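# Shut the rice cooker lid until it latches, then release

## Task

Push the rice cooker's lid down until it clicks shut and latches, then take the hand off it. For the whole session the right hand's middle_pip goal cannot go past +58.7 degrees, although its hinge stop is at +108; any larger goal is treated as +58.7 and hand_goal shows that value.

## Robot and tools

Robot: two arms, left_arm and right_arm. Each carries a 16-motor, four-digit hand (index, middle, ring, thumb). The right arm has a right hand and the left arm has its mirror-image left hand. Calibrated base positions in the scene frame: left_arm (-0.015, +0.320, +0.008) m; right_arm (+0.034, -0.262, +0.048) m. Both are turned slightly about z.

Scene frame: origin on the table top, halfway between the nominal bases. +z points up, +x points out over the table, and the left arm sits toward +y. The arm names do not match the left and right sides of the images.

Hand point axes (right hand): +z runs along the straight fingers toward the tips, +x runs across the palm away from the thumb, and +y comes out of the palm face, which sits at y = -0.062. On the left hand, +x points toward the thumb. A rigid mast near the wrist on the palm side can strike things. Fingertips have rubber caps.

Tools:
- execute_actions(actions, cameras). actions holds a list of actions. Each action is a table of 1 to 15 rows, one row per 1/30 s step. A table shorter than 15 rows repeats its final row until 15 steps have run. Each action lasts 0.5 s.
- Each row is one flat list of 48 numbers in [-1, 1] covering both arms, in this order:
  left dx, dy, dz, rx, ry, rz; the 16 left hand motors; left current_limit; left speed;
  then the same 24 values for the right arm and hand.
  Fill in both arms even if only one is moving.
- cameras: a list of names (cam_head_left, cam_head_right, cam_high) or ["all"]. An empty actions list returns all images by default; otherwise no images come back unless you ask. An unknown name rejects the whole call.

Arm numbers (dx to rz): an offset, not a pose. The axes are the scene frame's. The offset is measured from the arm's Hand target as it stood when the action began. Every row in the action counts from that same starting target; rows do not add up within an action. A new action starts from the updated target, so sending the same offset again moves the arm further. Scale: 1.0 equals 0.6 m for dx, dy, dz and 180 degrees for rotation. rx, ry, rz together form one rotation vector, turning about the Hand target position. A translation longer than 1.0 is scaled down along the same direction. All zeros means the arm stays where it is.

Hand numbers: absolute goals, not offsets. Each of the 16 values places a hinge proportionally between its two stops. The order is index_mcp, index_abd, index_pip, index_dip, middle_mcp, middle_abd, middle_pip, middle_dip, ring_mcp, ring_abd, ring_pip, ring_dip, thumb_cmc, thumb_axl, thumb_mcp, thumb_ipl. Values for a straight digit: mcp +0.75, abd 0, pip +0.58, dip +0.70, thumb_cmc +0.71, thumb_axl +0.68, thumb_mcp +0.23, thumb_ipl +0.17. Moving toward -1 curls a finger toward the palm; for thumb_cmc it swings the thumb in front of the palm.

Grasp shorthand: put a, b, c, d in the first four hand slots and exactly 0 in the other 12. Here a curls index and middle, b bends all three fingers at the knuckles, c brings the thumb across in front, and d curls the ring finger. (0,0,0,0) is the open hand. If the last 12 slots are all zero, the row is always read as grasp numbers. To command a true 0 there, write 0.001. To keep a hand unchanged, send back its hand_goal, hand_current_limit and hand_speed. A zero in a hand slot is a command, not a hold.

current_limit: maps -1 to 0 mA and +1 to 550 mA, with a floor of 11 mA. speed: hinge goals advance at (speed+1)/2 × 8.5 rad/s. Both start at +0.4 and -0.6 and stay at the last value sent.

zoom_image(camera, region): returns a closer view of [x0, y0, x1, y1] pixels from that camera's latest image. Images are 896x504; the region can be at most 504 by 504. Only cameras shown in the newest images can be zoomed.

read_manual(section): returns only the licence texts. finished_scene(scene=1): ends the scene for good. Replying without a tool call also ends it.

Results:
- end_effector_position (m) and end_effector_quat_wxyz for each hand point, in the scene frame. Readings can be a few cm off, more at long reach.
- Hand target: the last commanded pose after clipping. Your next offsets count from it.
- Joint positions, velocities and torques. Torques are never zero, because they include the arm's own weight; joints 3 and 4 wrap at ±28 N m.
- hand_goal, hand_measured, hand_current_ma (positive means pushing toward -1), and hand_state for each motor: moving, goal, blocked or overload. Also temperatures and MOTOR HOT or fault lines.

Control behaviour:
- Each step, the commanded orientation is clipped to within 40 degrees of the measured one.
- The hand often stops short of the target. Waiting will not fix this. Send the remaining distance as a new offset.
- The right elbow sags under load, so command higher than you want to end up.
- Very small moves may not start at all.
- To stop pushing into something, set the target back past the hand's actual position.
- The robot keeps the last command while you think.

Fingers press only when their goal lies beyond the contact surface. If a motor draws 495 mA or more for a total of 5 s, it shuts off for 10 s. If an arm controller stops, hand commands sent during the stop are lost.

Heat: holding loads, reaching far out, or pushing toward poses the arm cannot reach warms the motors. At 100 °C the arm goes limp for 30 to 60 s or more.

Avoid:
- hard hits, slams or heavy pressing on the cooker or other fixed objects;
- letting parts fall or releasing something while it is still moving;
- knocking anything off the table;
- any contact or squeeze between the two arms or hands, which can end the scene.

For this job: swing the lid down gently with the fingertips or the palm side until it latches. Then open the hand and move it back, and check the cameras before finishing.

Each tool is called after "Request:" as name(argument=value, ...), one argument or row to a line, values as JSON.

## Session

Request:
execute_actions(
  actions=[],
)

Scene clock: 0.00 s.
left_arm: end_effector_position=(+0.1908, +0.5728, +0.2579) hand_goal=(+0.754, +0.000, +0.576, +0.696, +0.754, +0.000, +0.576, +0.696, +0.754, +0.000, +0.576, +0.696, +0.714, +0.678, +0.226, +0.168) hand_measured=(+0.754, +0.000, +0.576, +0.696, +0.754, +0.000, +0.576, +0.696, +0.754, +0.000, +0.576, +0.696, +0.714, +0.678, +0.226, +0.168) hand_current_ma=(+0, +0, +0, +0, +0, +0, +0, +0, +0, +0, +0, +0, +0, +0, +0, +0) hand_state=(goal, goal, goal, goal, goal, goal, goal, goal, goal, goal, goal, goal, goal, goal, goal, goal) hand_current_limit=0.40 hand_speed=-0.60 end_effector_quat_wxyz=(-0.073, +0.940, +0.331, +0.032) | right_arm: end_effector_position=(+0.4112, -0.0962, +0.3282) hand_goal=(+0.754, +0.000, +0.576, +0.696, +0.754, +0.000, +0.576, +0.696, +0.754, +0.000, +0.576, +0.696, +0.714, +0.678, +0.226, +0.168) hand_measured=(+0.754, +0.000, +0.576, +0.696, +0.754, +0.000, +0.576, +0.696, +0.754, +0.000, +0.576, +0.696, +0.714, +0.678, +0.226, +0.168) hand_current_ma=(+0, +0, +0, +0, +0, +0, +0, +0, +0, +0, +0, +0, +0, +0, +0, +0) hand_state=(goal, goal, goal, goal, goal, goal, goal, goal, goal, goal, goal, goal, goal, goal, goal, goal) hand_current_limit=0.40 hand_speed=-0.60 end_effector_quat_wxyz=(+0.105, +0.571, +0.714, +0.391)
Joint positions: left_arm=[1.113 1.11 1.115 -1.427 -0.058 2.024] | right_arm=[0.433 0.769 0.647 -0.621 -0.11 0.312]
Joint velocities: within noise
Joint torques (N m): no reading
Motor temperatures (°C): left_arm=[29 29 30 25 25 26] | right_arm=[33 28 29 29 23 25]
Heat: left arm: hottest elbow 30 °C; right arm: hottest waist 33 °C.
Hand target: left_arm +0.1965, +0.5802, +0.2745; -0.089, +0.938, +0.331, +0.050 | right_arm +0.4149, -0.0914, +0.3511; +0.112, +0.561, +0.711, +0.409

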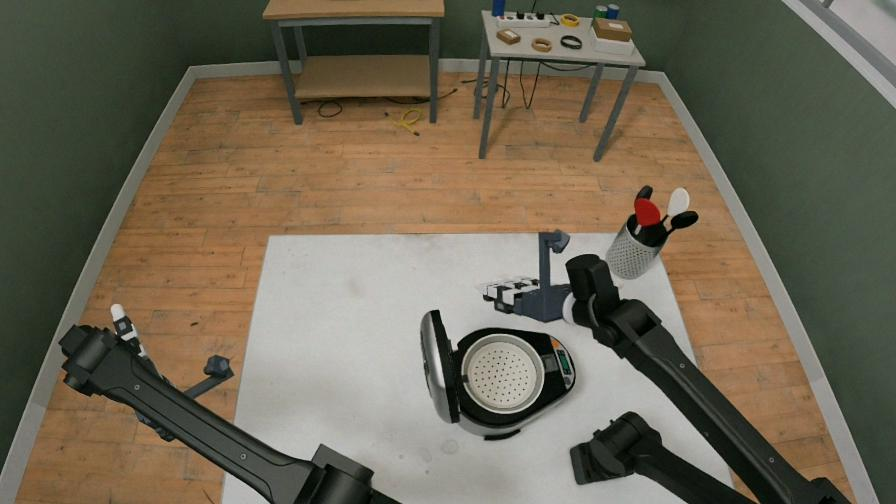

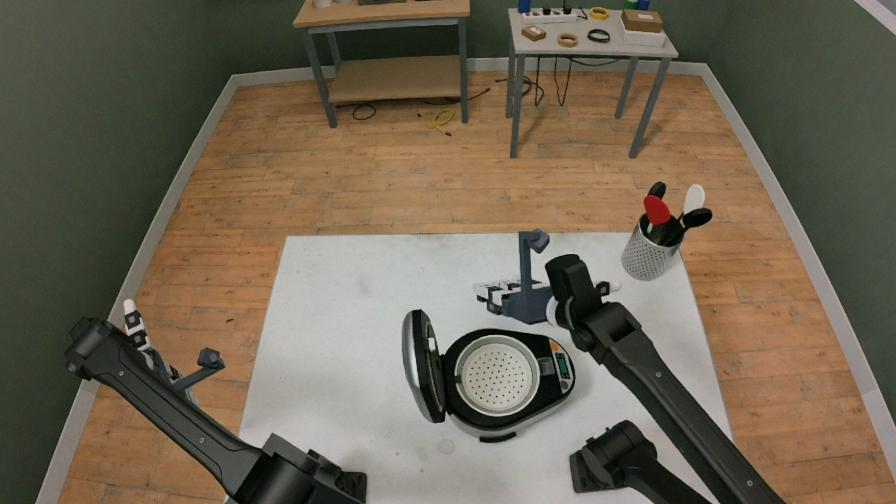

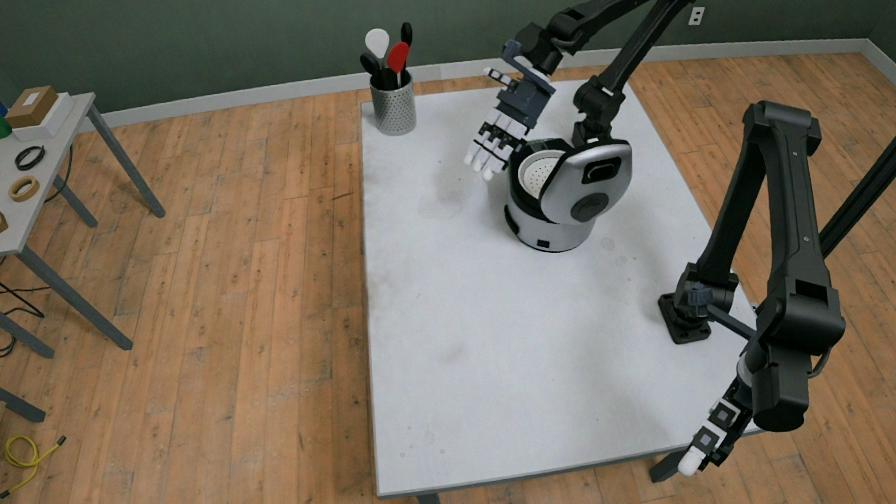

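Request:
zoom_image(
  camera="cam_head_left",
  region=[370, 220, 650, 460],
)

Request:
zoom_image(
  camera="cam_high",
  region=[430, 20, 690, 280],
)

Request:
zoom_image(
  camera="cam_head_right",
  region=[370, 220, 650, 460],
)

Scaled by 1.800.

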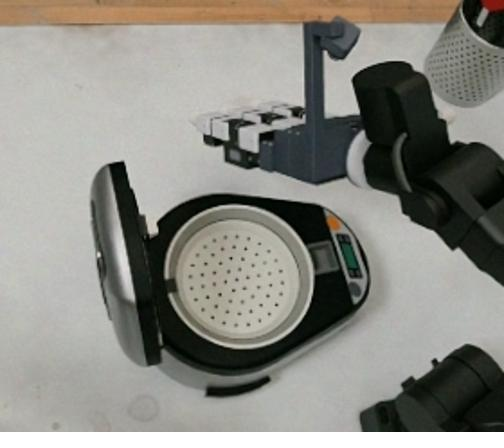

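Scaled by 1.938.

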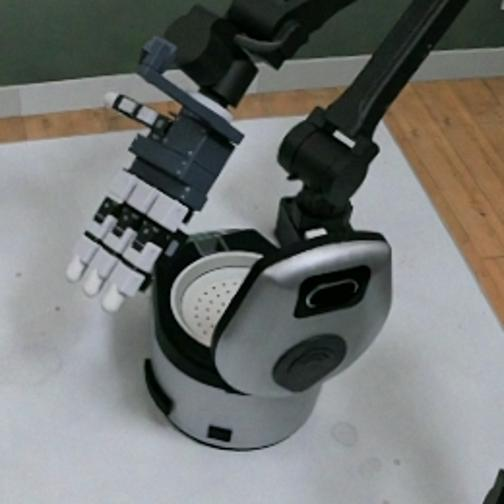

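Scaled by 1.800.

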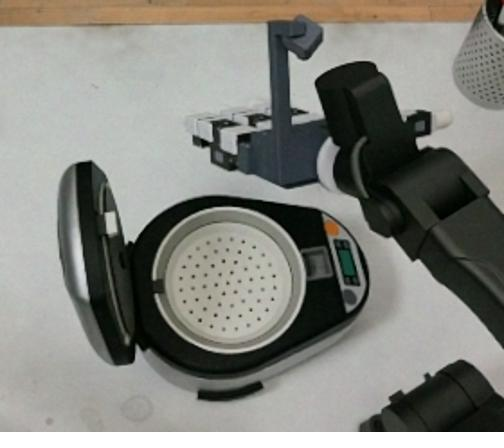

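Request:
execute_actions(
  actions=[
    [[0.043,-0.0542,0.0354,-0.0195,-0.005,-0.0105,0.95,0,-0.97,-0.17,0.95,0,-0.97,-0.17,0.95,0,-0.97,-0.17,0.71,0.68,0.23,0.17,0.5,-0.7,0.0317,-0.0853,0.01,0,0,-0.0417,0,0,0,0,0,0,0,0,0,0,0,0,0,0,0,0,0.4,-0.6]],
    [[0.043,-0.0542,0.0354,-0.0195,-0.005,-0.0105,0.95,0,-0.97,-0.17,0.95,0,-0.97,-0.17,0.95,0,-0.97,-0.17,0.71,0.68,0.23,0.17,0.5,-0.7,0.0203,-0.0887,0.01,0,0,-0.0417,0,0,0,0,0,0,0,0,0,0,0,0,0,0,0,0,0.4,-0.6]],
    [[0.043,-0.0542,0.0354,-0.0195,-0.005,-0.0105,0.95,0,-0.97,-0.17,0.95,0,-0.97,-0.17,0.95,0,-0.97,-0.17,0.71,0.68,0.23,0.17,0.5,-0.7,0.0085,-0.0907,0,0,0,-0.0417,0,0,0,0,0,0,0,0,0,0,0,0,0,0,0,0,0.4,-0.6]],
    [[0.043,-0.0542,0.0354,-0.0195,-0.005,-0.0105,0.95,0,-0.97,-0.17,0.95,0,-0.97,-0.17,0.95,0,-0.97,-0.17,0.71,0.68,0.23,0.17,0.5,-0.7,-0.0033,-0.0908,0,0,0,-0.0417,0,0,0,0,0,0,0,0,0,0,0,0,0,0,0,0,0.4,-0.6]],
  ],
  cameras=["all"],
)

Scene clock: 306.33 s.
left_arm: end_effector_position=(+0.2897, +0.4452, +0.3320) hand_goal=(+0.950, +0.000, -0.970, -0.170, +0.950, +0.000, -0.970, -0.170, +0.950, +0.000, -0.970, -0.170, +0.710, +0.680, +0.230, +0.170) hand_measured=(+0.950, +0.000, -0.962, -0.166, +0.948, +0.000, -0.962, -0.166, +0.948, +0.000, -0.962, -0.166, +0.710, +0.678, +0.224, +0.168) hand_current_ma=(-5, +0, +40, +16, -6, +0, +42, +14, -6, +0, +41, +15, +2, -12, -39, -14) hand_state=(goal, goal, goal, goal, goal, goal, goal, goal, goal, goal, goal, goal, goal, goal, goal, goal) hand_current_limit=0.50 hand_speed=-0.70 end_effector_quat_wxyz=(+0.045, +0.960, +0.271, +0.049) | right_arm: end_effector_position=(+0.4413, -0.3055, +0.3252) hand_goal=(+0.750, +0.000, +0.580, +0.700, +0.750, +0.000, +0.580, +0.700, +0.750, +0.000, +0.580, +0.700, +0.710, +0.680, +0.230, +0.170) hand_measured=(+0.756, +0.000, +0.580, +0.698, +0.758, +0.000, +0.580, +0.698, +0.758, +0.000, +0.580, +0.698, +0.718, +0.678, +0.226, +0.168) hand_current_ma=(+17, +0, -1, -4, +19, +0, -1, -4, +21, +0, -1, -5, +18, -5, -13, -6) hand_state=(goal, goal, goal, goal, goal, goal, goal, goal, goal, goal, goal, goal, goal, goal, goal, goal) hand_current_limit=0.40 hand_speed=-0.60 end_effector_quat_wxyz=(+0.199, +0.738, +0.545, +0.344)
Joint positions: left_arm=[0.715 1.112 1.266 -1.677 0.124 1.746] | right_arm=[-0.084 0.766 0.647 -0.639 -0.104 0.312]
Joint torques (N m): left_arm=[-0.44 -5.71 11.79 0.2 0.16 -0.16] | right_arm=[-0.5 -1.73 13.53 1.66 -0.14 -0.23]
Motor temperatures (°C): left_arm=[28 29 42 25 23 25] | right_arm=[32 27 54 28 22 24]
Heat: left arm: hottest elbow 42 °C; right arm: hottest elbow 54 °C.
Hand target: left_arm +0.2997, +0.4501, +0.3595; +0.040, +0.960, +0.274, +0.044 | right_arm +0.4492, -0.3047, +0.3631; +0.214, +0.726, +0.541, +0.366
Off the commanded pose: left_arm 0.030 m, 1 deg | right_arm 0.039 m, 3 deg.
joint sent to its limit (left arm) — joint 4 (wrist pitch), lower limit. The joint targets are off in position and orientation.

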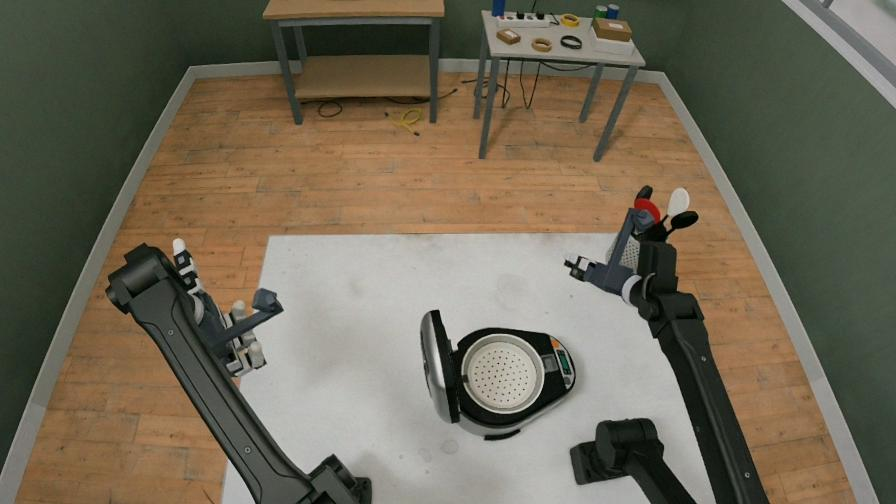

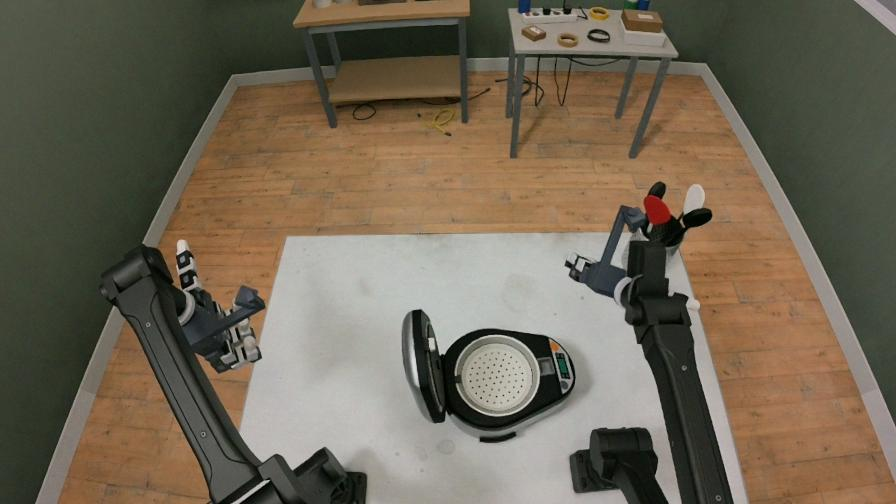

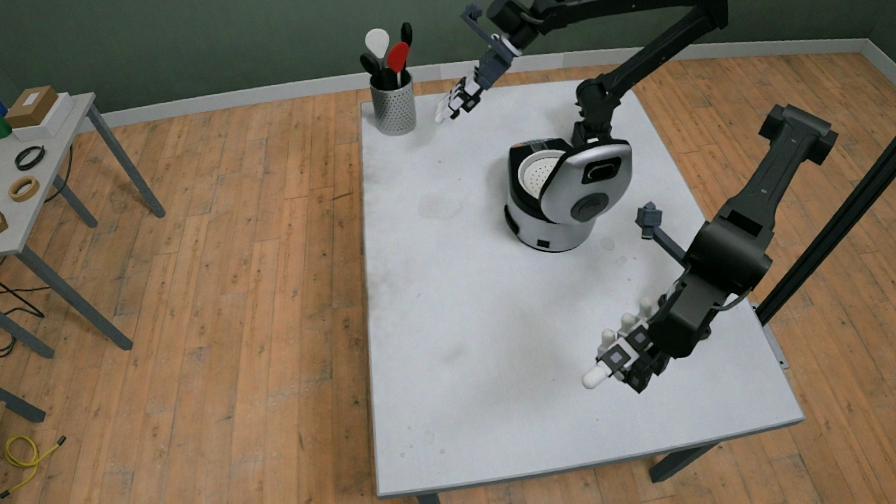

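Request:
execute_actions(
  actions=[
    [[-0.0167,-0.0708,0.0083,-0.0195,-0.005,-0.0105,0.95,0,-0.97,-0.17,0.95,0,-0.97,-0.17,0.95,0,-0.97,-0.17,0.71,0.68,0.23,0.17,0.5,-0.7,-0.03,0,0.01,0,0,0,0,0,0,0,0,0,0,0,0,0,0,0,0,0,0,0,0.4,-0.6]],
    [[-0.0167,-0.0708,0.0083,-0.0195,-0.005,-0.0105,0.95,0,-0.97,-0.17,0.95,0,-0.97,-0.17,0.95,0,-0.97,-0.17,0.71,0.68,0.23,0.17,0.5,-0.7,-0.05,0,0.01,0,0,0,0,0,0,0,0,0,0,0,0,0,0,0,0,0,0,0,0.4,-0.6]],
    [[-0.0167,-0.0708,0.0083,-0.0195,-0.005,-0.0105,0.95,0,-0.97,-0.17,0.95,0,-0.97,-0.17,0.95,0,-0.97,-0.17,0.71,0.68,0.23,0.17,0.5,-0.7,-0.05,0,0.01,0,0,0,0,0,0,0,0,0,0,0,0,0,0,0,0,0,0,0,0.4,-0.6]],
    [[-0.0167,-0.0708,0.0083,-0.0195,-0.005,-0.0105,0.95,0,-0.97,-0.17,0.95,0,-0.97,-0.17,0.95,0,-0.97,-0.17,0.71,0.68,0.23,0.17,0.5,-0.7,-0.03,0,0,0,0,0,0,0,0,0,0,0,0,0,0,0,0,0,0,0,0,0,0.4,-0.6]],
  ],
  cameras=["all"],
)

Scene clock: 323.73 s.
left_arm: end_effector_position=(+0.2613, +0.2830, +0.3754) hand_goal=(+0.950, +0.000, -0.970, -0.170, +0.950, +0.000, -0.970, -0.170, +0.950, +0.000, -0.970, -0.170, +0.710, +0.680, +0.230, +0.170) hand_measured=(+0.950, +0.000, -0.962, -0.166, +0.950, +0.000, -0.962, -0.168, +0.950, +0.000, -0.962, -0.168, +0.712, +0.678, +0.224, +0.168) hand_current_ma=(+4, +0, +35, +15, +3, +0, +37, +13, +2, +0, +37, +14, +13, -12, -39, -14) hand_state=(goal, goal, goal, goal, goal, goal, goal, goal, goal, goal, goal, goal, goal, goal, goal, goal) hand_current_limit=0.50 hand_speed=-0.70 end_effector_quat_wxyz=(+0.162, +0.956, +0.214, +0.122) | right_arm: end_effector_position=(+0.3534, -0.3037, +0.3718) hand_goal=(+0.750, +0.000, +0.580, +0.700, +0.750, +0.000, +0.580, +0.700, +0.750, +0.000, +0.580, +0.700, +0.710, +0.680, +0.230, +0.170) hand_measured=(+0.756, +0.000, +0.580, +0.698, +0.758, +0.000, +0.580, +0.698, +0.758, +0.000, +0.580, +0.698, +0.718, +0.678, +0.226, +0.168) hand_current_ma=(+17, +0, -1, -4, +19, +0, -1, -4, +21, +0, -1, -5, +18, -5, -13, -6) hand_state=(goal, goal, goal, goal, goal, goal, goal, goal, goal, goal, goal, goal, goal, goal, goal, goal) hand_current_limit=0.40 hand_speed=-0.60 end_effector_quat_wxyz=(+0.210, +0.730, +0.539, +0.364)
Joint positions: left_arm=[0.379 0.803 1.108 -1.68 0.362 1.487] | right_arm=[-0.098 0.439 0.647 -0.917 -0.121 0.307]
Joint torques (N m): left_arm=[-0.5 -1.67 7.02 0.66 0.49 -0.16] | right_arm=[-0.79 2.08 10.54 1.7 -0.16 -0.33]
Motor temperatures (°C): left_arm=[28 29 44 25 23 25] | right_arm=[32 27 56 28 22 24]
Heat: left arm: hottest elbow 44 °C; right arm: hottest elbow 56 °C.
Hand target: left_arm +0.2596, +0.2802, +0.3794; +0.168, +0.962, +0.213, +0.038 | right_arm +0.3532, -0.3047, +0.3811; +0.214, +0.726, +0.541, +0.366
Off the commanded pose: left_arm 0.005 m, 10 deg | right_arm 0.009 m, 1 deg.
joint sent to its limit (left arm) — joint 4 (wrist pitch), lower limit. The joint targets are off in position and orientation.

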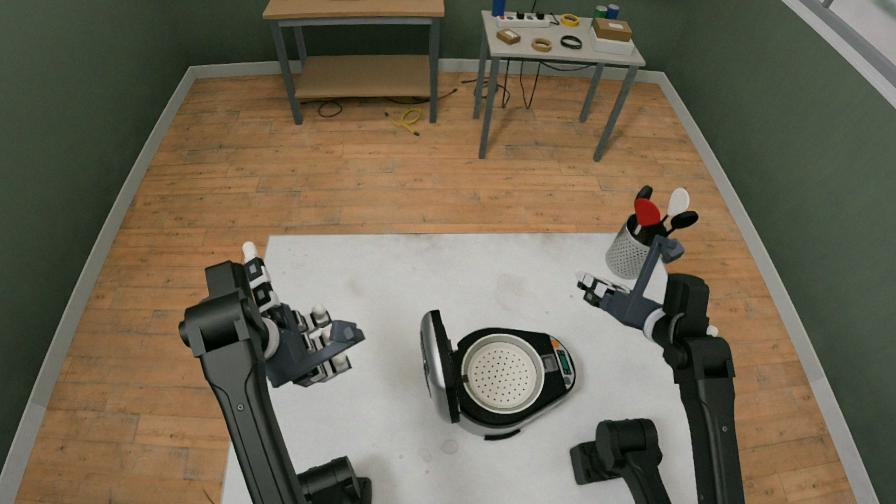

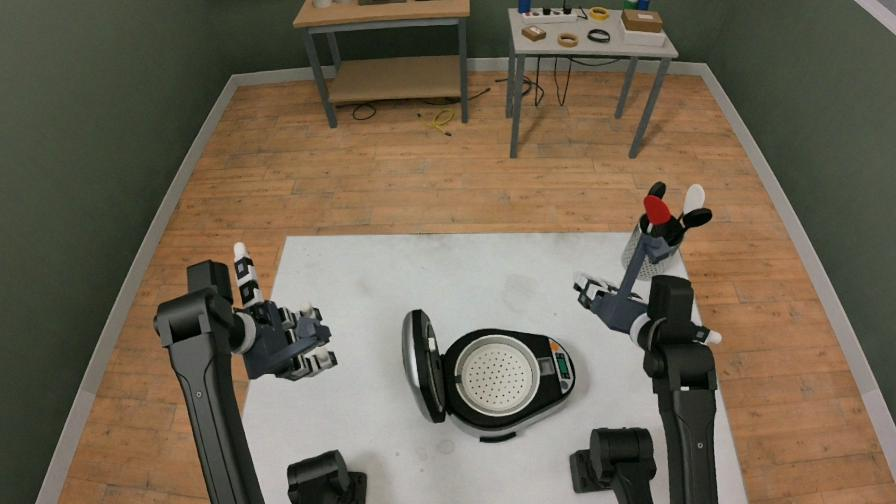

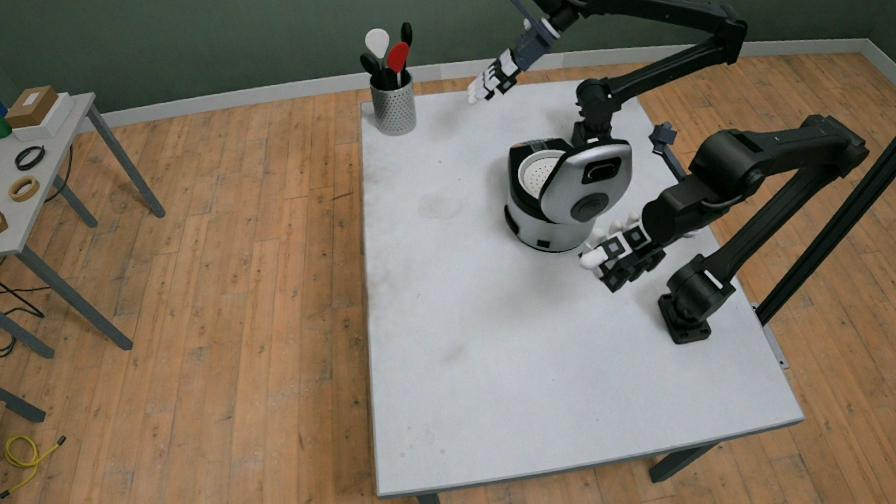

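Request:
execute_actions(
  actions=[
    [[-0.03,-0.06,-0.01,0,-0.03,-0.04,0.95,0,-0.97,-0.17,0.95,0,-0.97,-0.17,0.95,0,-0.97,-0.17,0.71,0.68,0.23,0.17,0.5,-0.7,0,0,0,0,0,0,0,0,0,0,0,0,0,0,0,0,0,0,0,0,0,0,0.4,-0.6]],
    [[-0.03,-0.06,-0.01,0,-0.03,-0.04,0.95,0,-0.97,-0.17,0.95,0,-0.97,-0.17,0.95,0,-0.97,-0.17,0.71,0.68,0.23,0.17,0.5,-0.7,0,0,0,0,0,0,0,0,0,0,0,0,0,0,0,0,0,0,0,0,0,0,0.4,-0.6]],
  ],
  cameras=["all"],
)

Request:
zoom_image(
  camera="cam_high",
  region=[480, 60, 780, 340],
)

Request:
zoom_image(
  camera="cam_head_left",
  region=[200, 220, 600, 460],
)

Scene clock: 365.40 s.
left_arm: end_effector_position=(+0.2279, +0.2110, +0.3635) hand_goal=(+0.950, +0.000, -0.970, -0.170, +0.950, +0.000, -0.970, -0.170, +0.950, +0.000, -0.970, -0.170, +0.710, +0.680, +0.230, +0.170) hand_measured=(+0.952, +0.000, -0.962, -0.166, +0.952, +0.000, -0.962, -0.168, +0.952, +0.000, -0.962, -0.168, +0.714, +0.678, +0.224, +0.168) hand_current_ma=(+9, +0, +34, +14, +8, +0, +36, +13, +6, +0, +35, +14, +19, -12, -39, -14) hand_state=(goal, goal, goal, goal, goal, goal, goal, goal, goal, goal, goal, goal, goal, goal, goal, goal) hand_current_limit=0.50 hand_speed=-0.70 end_effector_quat_wxyz=(+0.191, +0.973, +0.083, +0.097) | right_arm: end_effector_position=(+0.3534, -0.3037, +0.3718) hand_goal=(+0.750, +0.000, +0.580, +0.700, +0.750, +0.000, +0.580, +0.700, +0.750, +0.000, +0.580, +0.700, +0.710, +0.680, +0.230, +0.170) hand_measured=(+0.756, +0.000, +0.580, +0.698, +0.758, +0.000, +0.580, +0.698, +0.758, +0.000, +0.580, +0.698, +0.718, +0.678, +0.226, +0.168) hand_current_ma=(+17, +0, -1, -4, +19, +0, -1, -4, +21, +0, -1, -5, +18, -5, -13, -6) hand_state=(goal, goal, goal, goal, goal, goal, goal, goal, goal, goal, goal, goal, goal, goal, goal, goal) hand_current_limit=0.40 hand_speed=-0.60 end_effector_quat_wxyz=(+0.210, +0.730, +0.539, +0.364)
Joint positions: left_arm=[0.142 0.762 1.049 -1.68 0.396 1.519] | right_arm=[-0.098 0.439 0.647 -0.917 -0.121 0.307]
Joint torques (N m): left_arm=[-0.62 -2.08 6.97 0.94 0.35 0.05] | right_arm=[-0.79 1.96 10.51 1.69 -0.17 -0.33]
Heat: left arm: hottest elbow 40 °C; right arm: hottest elbow 53 °C.
Hand target: left_arm +0.2236, +0.2082, +0.3674; +0.191, +0.973, +0.074, +0.107 | right_arm +0.3532, -0.3047, +0.3811; +0.214, +0.726, +0.541, +0.366
Off the commanded pose: left_arm 0.006 m, 1 deg | right_arm 0.009 m, 1 deg.

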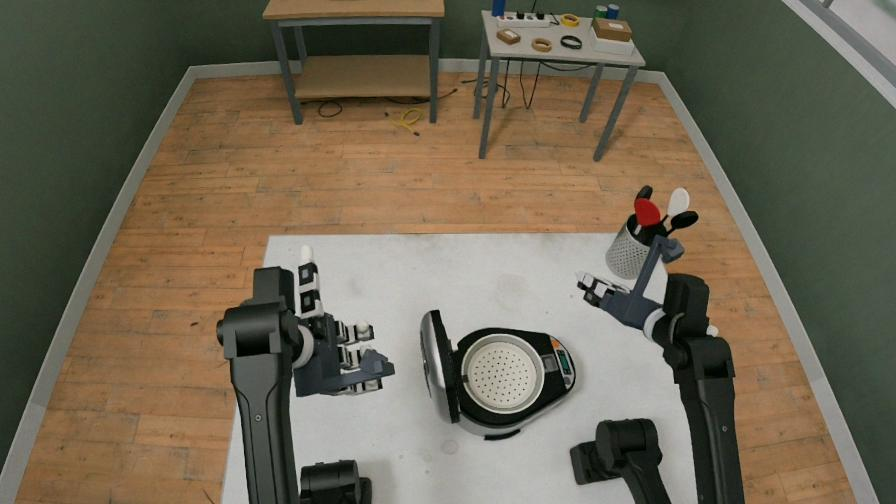

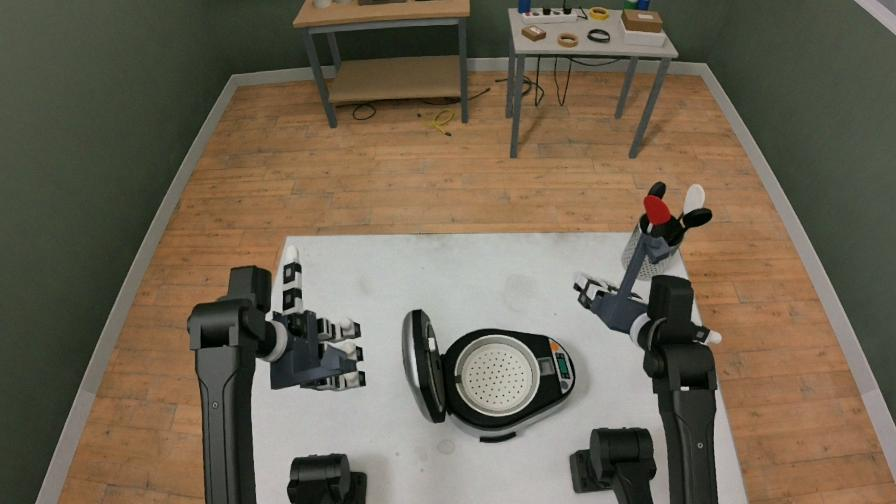

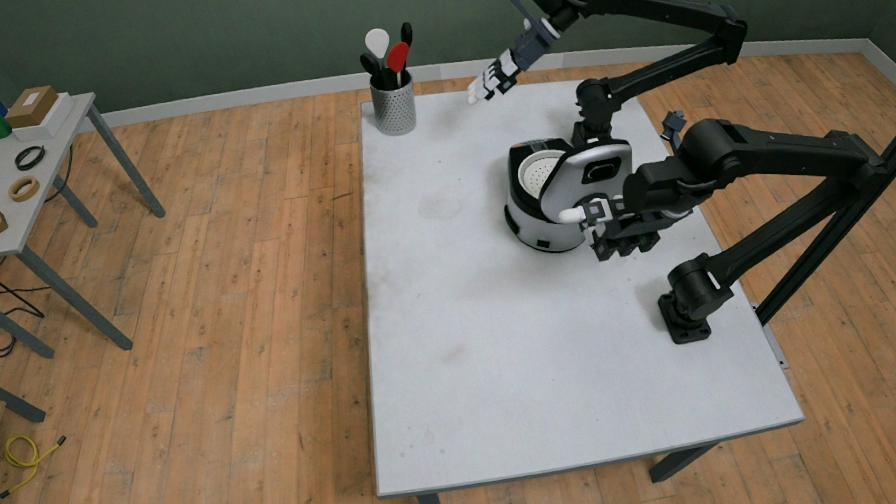

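Scaled by 1.680.

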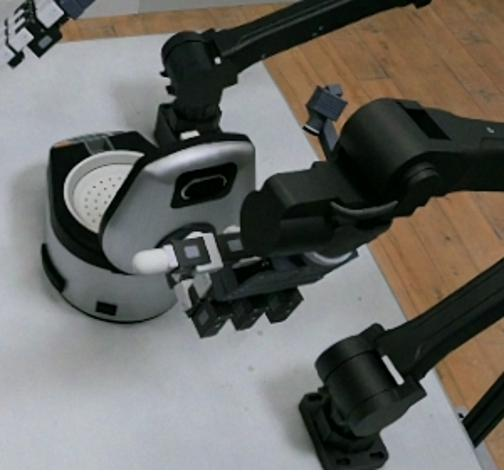

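Scaled by 1.260.

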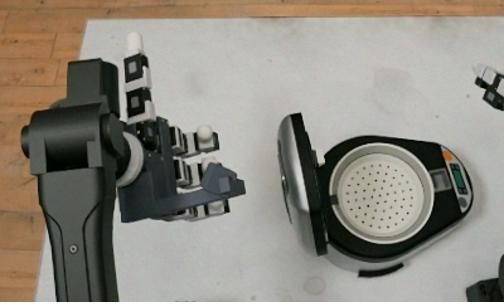

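Request:
execute_actions(
  actions=[
    [[-0.025,-0.042,0,0,0,0,0.95,0,-0.97,-0.17,0.95,0,-0.97,-0.17,0.95,0,-0.97,-0.17,0.71,0.68,0.23,0.17,0.5,-0.7,0,0,0,0,0,0,0,0,0,0,0,0,0,0,0,0,0,0,0,0,0,0,0.4,-0.6]],
    [[-0.01,-0.03,0,0,0,0,0.95,0,-0.97,-0.17,0.95,0,-0.97,-0.17,0.95,0,-0.97,-0.17,0.71,0.68,0.23,0.17,0.5,-0.7,0,0,0,0,0,0,0,0,0,0,0,0,0,0,0,0,0,0,0,0,0,0,0.4,-0.6]],
  ],
  cameras=["all"],
)

Request:
zoom_image(
  camera="cam_head_right",
  region=[240, 230, 600, 450],
)

Request:
zoom_image(
  camera="cam_head_left",
  region=[240, 230, 600, 450],
)

Scene clock: 436.70 s.
left_arm: end_effector_position=(+0.2025, +0.1670, +0.3611) hand_goal=(+0.950, +0.000, -0.970, -0.170, +0.950, +0.000, -0.970, -0.170, +0.950, +0.000, -0.970, -0.170, +0.710, +0.680, +0.230, +0.170) hand_measured=(+0.952, +0.000, -0.962, -0.166, +0.952, +0.000, -0.962, -0.168, +0.952, +0.000, -0.962, -0.168, +0.714, +0.678, +0.224, +0.168) hand_current_ma=(+11, +0, +33, +14, +11, +0, +35, +13, +9, +0, +35, +13, +17, -12, -39, -14) hand_state=(goal, goal, goal, goal, goal, goal, goal, goal, goal, goal, goal, goal, goal, goal, goal, goal) hand_current_limit=0.50 hand_speed=-0.70 end_effector_quat_wxyz=(+0.186, +0.976, +0.073, +0.091) | right_arm: end_effector_position=(+0.3534, -0.3037, +0.3718) hand_goal=(+0.750, +0.000, +0.580, +0.700, +0.750, +0.000, +0.580, +0.700, +0.750, +0.000, +0.580, +0.700, +0.710, +0.680, +0.230, +0.170) hand_measured=(+0.756, +0.000, +0.580, +0.698, +0.758, +0.000, +0.580, +0.698, +0.758, +0.000, +0.580, +0.698, +0.718, +0.678, +0.226, +0.168) hand_current_ma=(+17, +0, -1, -4, +19, +0, -1, -4, +21, +0, -1, -5, +18, -5, -13, -6) hand_state=(goal, goal, goal, goal, goal, goal, goal, goal, goal, goal, goal, goal, goal, goal, goal, goal) hand_current_limit=0.40 hand_speed=-0.60 end_effector_quat_wxyz=(+0.210, +0.730, +0.539, +0.364)
Joint positions: left_arm=[-0.127 0.685 1.019 -1.643 0.33 1.263] | right_arm=[-0.098 0.439 0.647 -0.917 -0.121 0.307]
Joint torques (N m): left_arm=[-0.67 -0.91 7.02 1.84 0.26 -0.14] | right_arm=[-0.67 2.08 10.5 1.65 -0.18 -0.33]
Motor temperatures (°C): left_arm=[27 28 37 25 24 25] | right_arm=[32 27 52 28 22 24]
Heat: left arm: hottest elbow 37 °C; right arm: hottest elbow 52 °C.
Hand target: left_arm +0.2026, +0.1650, +0.3674; +0.191, +0.973, +0.074, +0.107 | right_arm +0.3532, -0.3047, +0.3811; +0.214, +0.726, +0.541, +0.366
Off the commanded pose: left_arm 0.007 m, 2 deg | right_arm 0.009 m, 1 deg.

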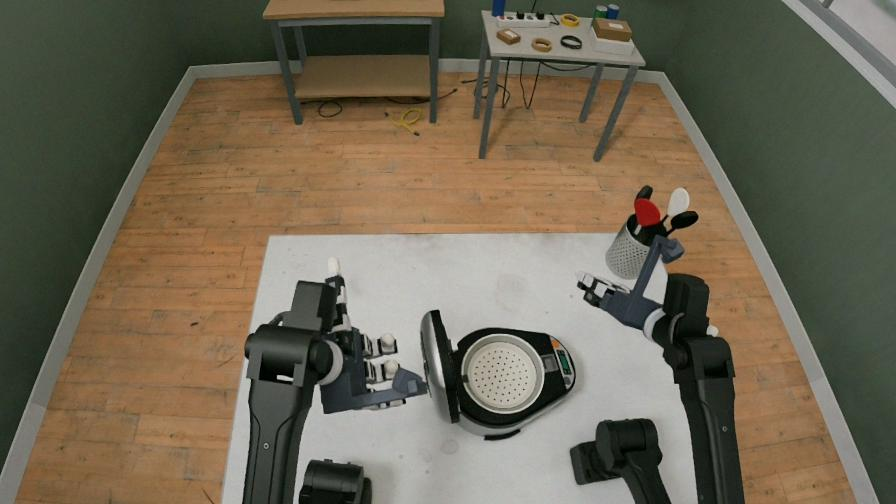

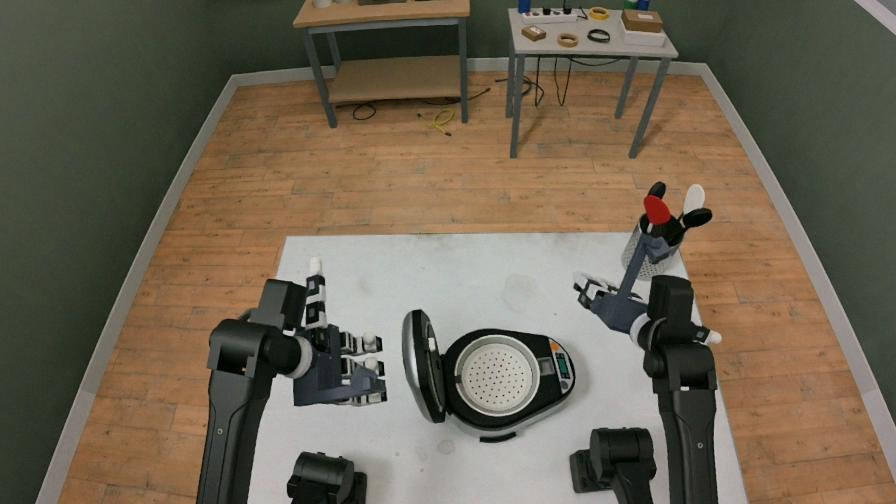

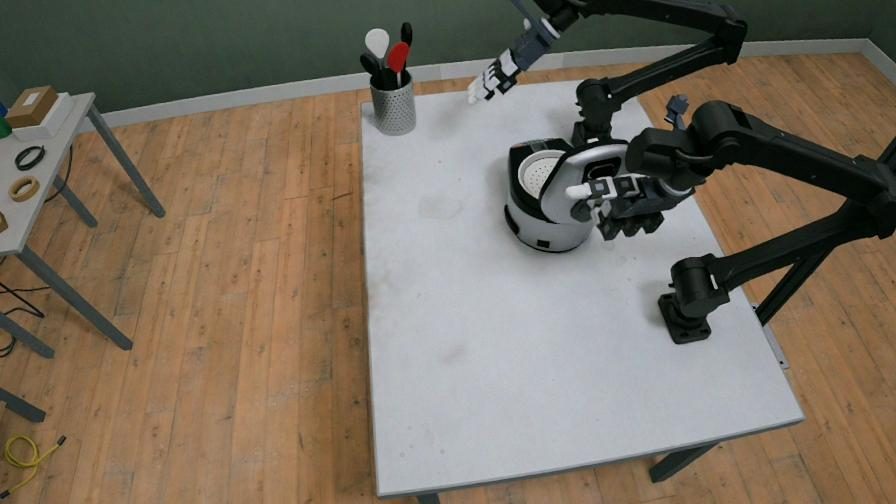

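Scaled by 1.400.

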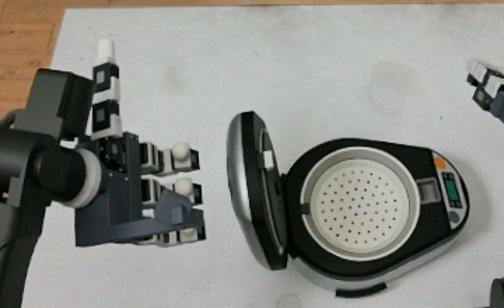

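Scaled by 1.400.

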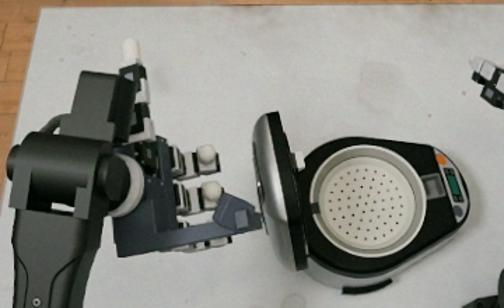

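Request:
execute_actions(
  actions=[
    [[0.005,-0.05,0,0,0,0,0.95,0,-0.97,-0.17,0.95,0,-0.97,-0.17,0.95,0,-0.97,-0.17,0.71,0.68,0.23,0.17,0.5,-0.7,0,0,0,0,0,0,0,0,0,0,0,0,0,0,0,0,0,0,0,0,0,0,0.4,-0.6]],
    [[0.007,-0.038,0,0,0,0,0.95,0,-0.97,-0.17,0.95,0,-0.97,-0.17,0.95,0,-0.97,-0.17,0.71,0.68,0.23,0.17,0.5,-0.7,0,0,0,0,0,0,0,0,0,0,0,0,0,0,0,0,0,0,0,0,0,0,0.4,-0.6]],
    [[0.007,-0.042,0,0,0,0,0.95,0,-0.97,-0.17,0.95,0,-0.97,-0.17,0.95,0,-0.97,-0.17,0.71,0.68,0.23,0.17,0.5,-0.7,0,0,0,0,0,0,0,0,0,0,0,0,0,0,0,0,0,0,0,0,0,0,0.4,-0.6]],
  ],
  cameras=["all"],
)

Request:
zoom_image(
  camera="cam_head_right",
  region=[240, 230, 600, 450],
)

Request:
zoom_image(
  camera="cam_head_left",
  region=[240, 230, 600, 450],
)

Scene clock: 455.03 s.
left_arm: end_effector_position=(+0.2083, +0.0962, +0.3538) hand_goal=(+0.950, +0.000, -0.970, -0.170, +0.950, +0.000, -0.970, -0.170, +0.950, +0.000, -0.970, -0.170, +0.710, +0.680, +0.230, +0.170) hand_measured=(+0.956, +0.000, -0.966, -0.166, +0.960, +0.000, -0.970, -0.172, +0.962, +0.000, -0.970, -0.168, +0.714, +0.678, +0.224, +0.168) hand_current_ma=(+30, +1, +18, +14, +53, +0, -3, -13, +66, +0, +3, +13, +17, -12, -39, -14) hand_state=(goal, goal, goal, goal, goal, goal, goal, goal, goal, goal, goal, goal, goal, goal, goal, goal) hand_current_limit=0.50 hand_speed=-0.70 end_effector_quat_wxyz=(+0.174, +0.977, +0.072, +0.094) | right_arm: end_effector_position=(+0.3534, -0.3037, +0.3718) hand_goal=(+0.750, +0.000, +0.580, +0.700, +0.750, +0.000, +0.580, +0.700, +0.750, +0.000, +0.580, +0.700, +0.710, +0.680, +0.230, +0.170) hand_measured=(+0.756, +0.000, +0.580, +0.698, +0.758, +0.000, +0.580, +0.698, +0.758, +0.000, +0.580, +0.698, +0.718, +0.678, +0.226, +0.168) hand_current_ma=(+17, +0, -1, -4, +19, +0, -1, -4, +21, +0, -1, -5, +18, -5, -13, -6) hand_state=(goal, goal, goal, goal, goal, goal, goal, goal, goal, goal, goal, goal, goal, goal, goal, goal) hand_current_limit=0.40 hand_speed=-0.60 end_effector_quat_wxyz=(+0.210, +0.730, +0.539, +0.364)
Joint positions: left_arm=[-0.541 0.739 1.019 -1.491 0.178 0.863] | right_arm=[-0.098 0.439 0.647 -0.917 -0.121 0.307]
Joint torques (N m): left_arm=[-0.97 -0.26 8.77 2.52 0.22 -0.21] | right_arm=[-0.67 2.08 10.51 1.65 -0.17 -0.33]
Heat: left arm: hottest elbow 38 °C; right arm: hottest elbow 52 °C.
Hand target: left_arm +0.2140, +0.0870, +0.3674; +0.191, +0.973, +0.074, +0.107 | right_arm +0.3532, -0.3047, +0.3811; +0.214, +0.726, +0.541, +0.366
Off the commanded pose: left_arm 0.017 m, 2 deg | right_arm 0.009 m, 1 deg.

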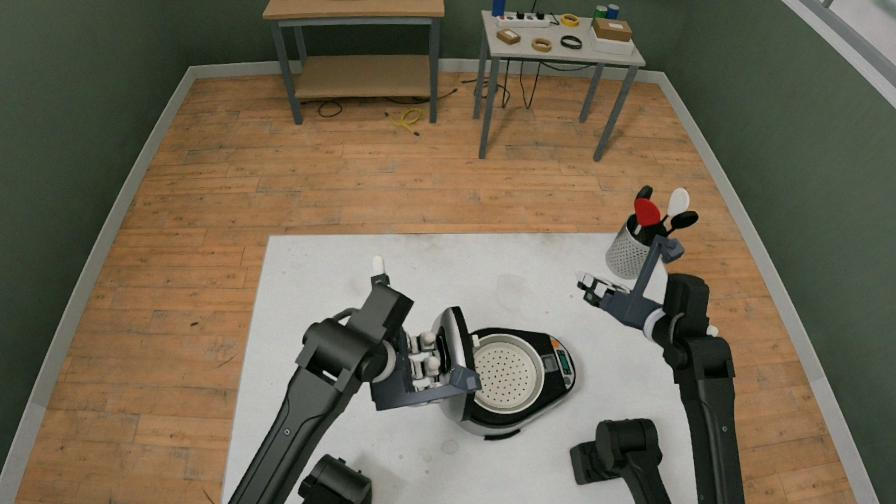

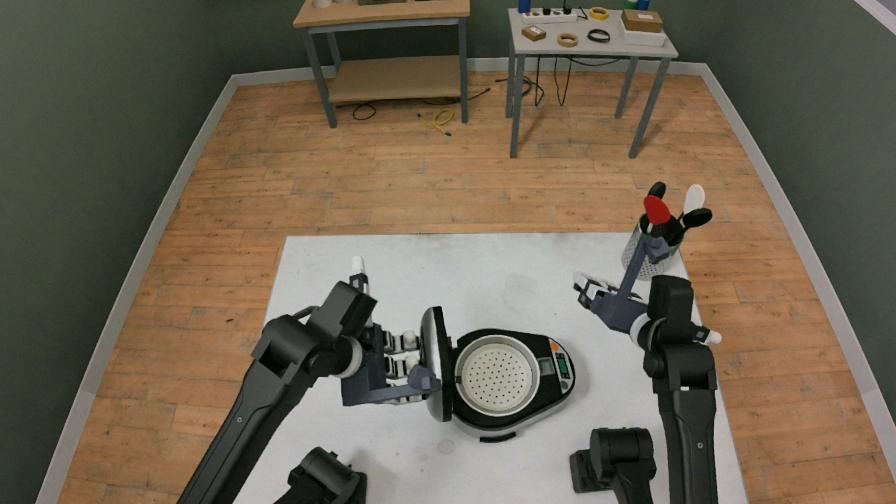

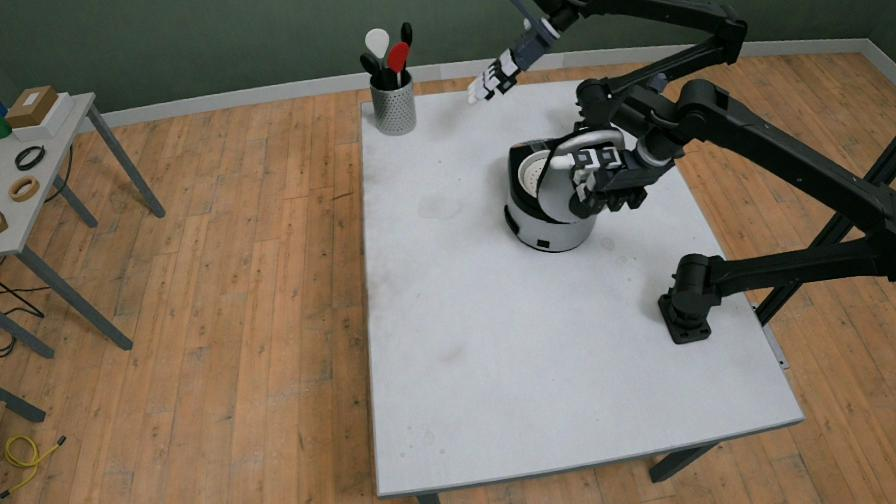

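Scaled by 1.400.

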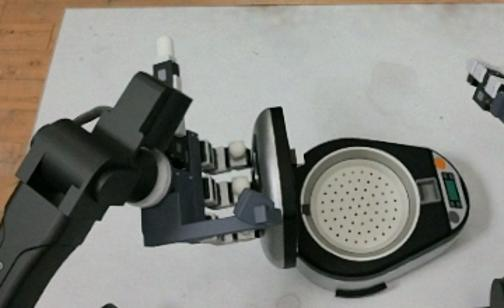

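Scaled by 1.400.

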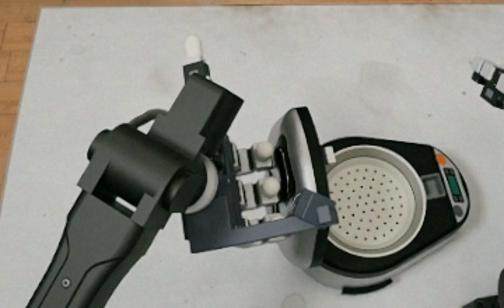

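Request:
execute_actions(
  actions=[
    [[0.008,-0.05,0,0,0,0,0.95,0,-0.97,-0.17,0.95,0,-0.97,-0.17,0.95,0,-0.97,-0.17,0.71,0.68,0.23,0.17,0.5,-0.7,0,0,0,0,0,0,0,0,0,0,0,0,0,0,0,0,0,0,0,0,0,0,0.4,-0.6]],
    [[0.008,-0.05,0,0,0,0,0.95,0,-0.97,-0.17,0.95,0,-0.97,-0.17,0.95,0,-0.97,-0.17,0.71,0.68,0.23,0.17,0.5,-0.7,0,0,0,0,0,0,0,0,0,0,0,0,0,0,0,0,0,0,0,0,0,0,0.4,-0.6]],
    [[0.008,-0.05,0,0,0,0,0.95,0,-0.97,-0.17,0.95,0,-0.97,-0.17,0.95,0,-0.97,-0.17,0.71,0.68,0.23,0.17,0.5,-0.7,0,0,0,0,0,0,0,0,0,0,0,0,0,0,0,0,0,0,0,0,0,0,0.4,-0.6]],
  ],
  cameras=["all"],
)

Request:
zoom_image(
  camera="cam_head_right",
  region=[240, 230, 600, 450],
)

Request:
zoom_image(
  camera="cam_high",
  region=[460, 60, 740, 290],
)

Scene clock: 478.20 s.
left_arm: end_effector_position=(+0.2185, +0.0109, +0.3302) hand_goal=(+0.950, +0.000, -0.970, -0.170, +0.950, +0.000, -0.970, -0.170, +0.950, +0.000, -0.970, -0.170, +0.710, +0.680, +0.230, +0.170) hand_measured=(+0.954, +0.000, -0.966, -0.166, +0.948, +0.000, -0.972, -0.172, +0.952, +0.000, -0.982, -0.168, +0.714, +0.678, +0.224, +0.168) hand_current_ma=(+24, +1, +18, +14, -10, +0, -7, -13, +12, +0, -54, +13, +18, -12, -39, -14) hand_state=(goal, goal, goal, goal, goal, goal, goal, goal, goal, goal, goal, goal, goal, goal, goal, goal) hand_current_limit=0.50 hand_speed=-0.70 end_effector_quat_wxyz=(+0.160, +0.981, +0.069, +0.084) | right_arm: end_effector_position=(+0.3534, -0.3037, +0.3718) hand_goal=(+0.750, +0.000, +0.580, +0.700, +0.750, +0.000, +0.580, +0.700, +0.750, +0.000, +0.580, +0.700, +0.710, +0.680, +0.230, +0.170) hand_measured=(+0.756, +0.000, +0.580, +0.698, +0.758, +0.000, +0.580, +0.698, +0.758, +0.000, +0.580, +0.698, +0.718, +0.678, +0.226, +0.168) hand_current_ma=(+17, +0, -1, -4, +19, +0, -1, -4, +21, +0, -1, -5, +18, -5, -13, -6) hand_state=(goal, goal, goal, goal, goal, goal, goal, goal, goal, goal, goal, goal, goal, goal, goal, goal) hand_current_limit=0.40 hand_speed=-0.60 end_effector_quat_wxyz=(+0.210, +0.730, +0.539, +0.364)
Joint positions: left_arm=[-0.826 0.911 1.046 -1.35 0.071 0.603] | right_arm=[-0.098 0.439 0.647 -0.917 -0.121 0.307]
Joint torques (N m): left_arm=[-0.44 -3.14 12.3 2.1 -0.1 -0.18] | right_arm=[-0.79 2.02 10.5 1.69 -0.17 -0.32]
Heat: left arm: hottest elbow 40 °C; right arm: hottest elbow 52 °C.
Hand target: left_arm +0.2284, -0.0030, +0.3674; +0.191, +0.973, +0.074, +0.107 | right_arm +0.3532, -0.3047, +0.3811; +0.214, +0.726, +0.541, +0.366
Off the commanded pose: left_arm 0.041 m, 5 deg | right_arm 0.009 m, 1 deg.

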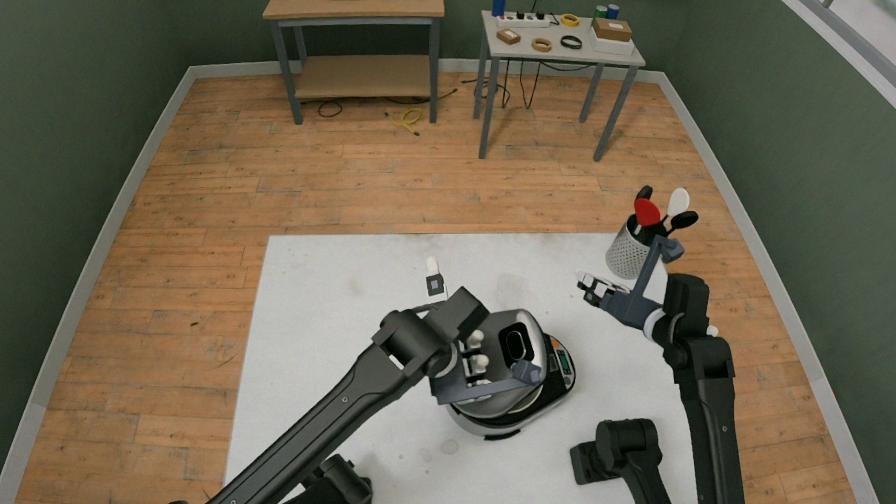

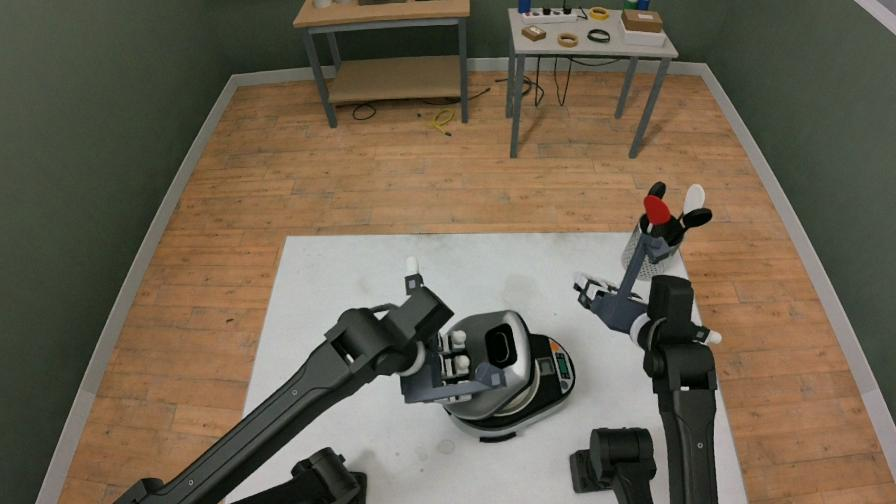

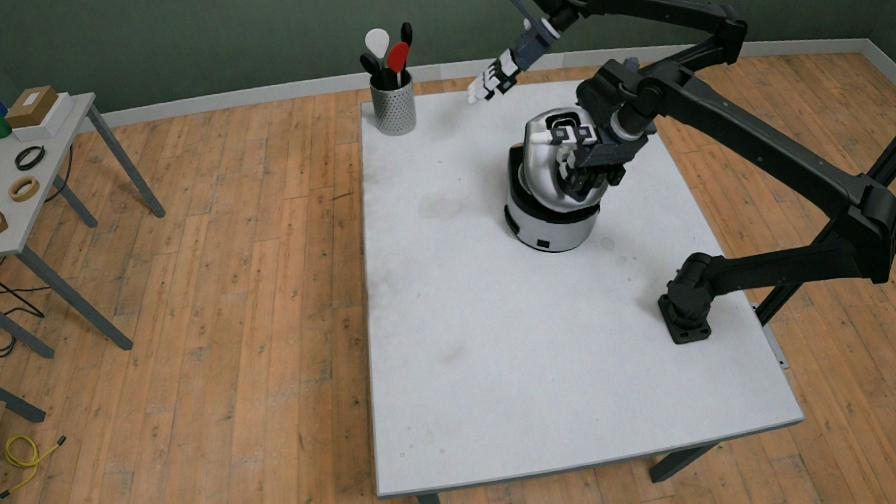

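Scaled by 1.400.

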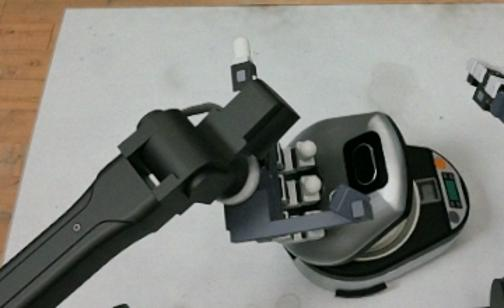

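Scaled by 1.800.

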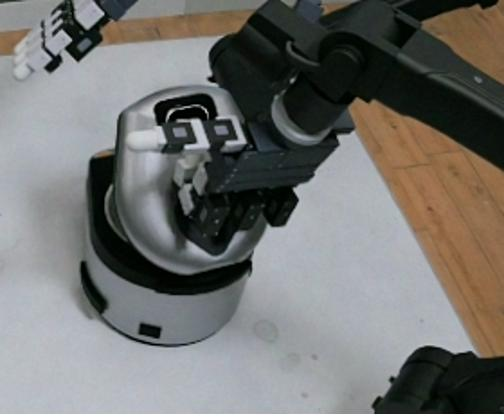

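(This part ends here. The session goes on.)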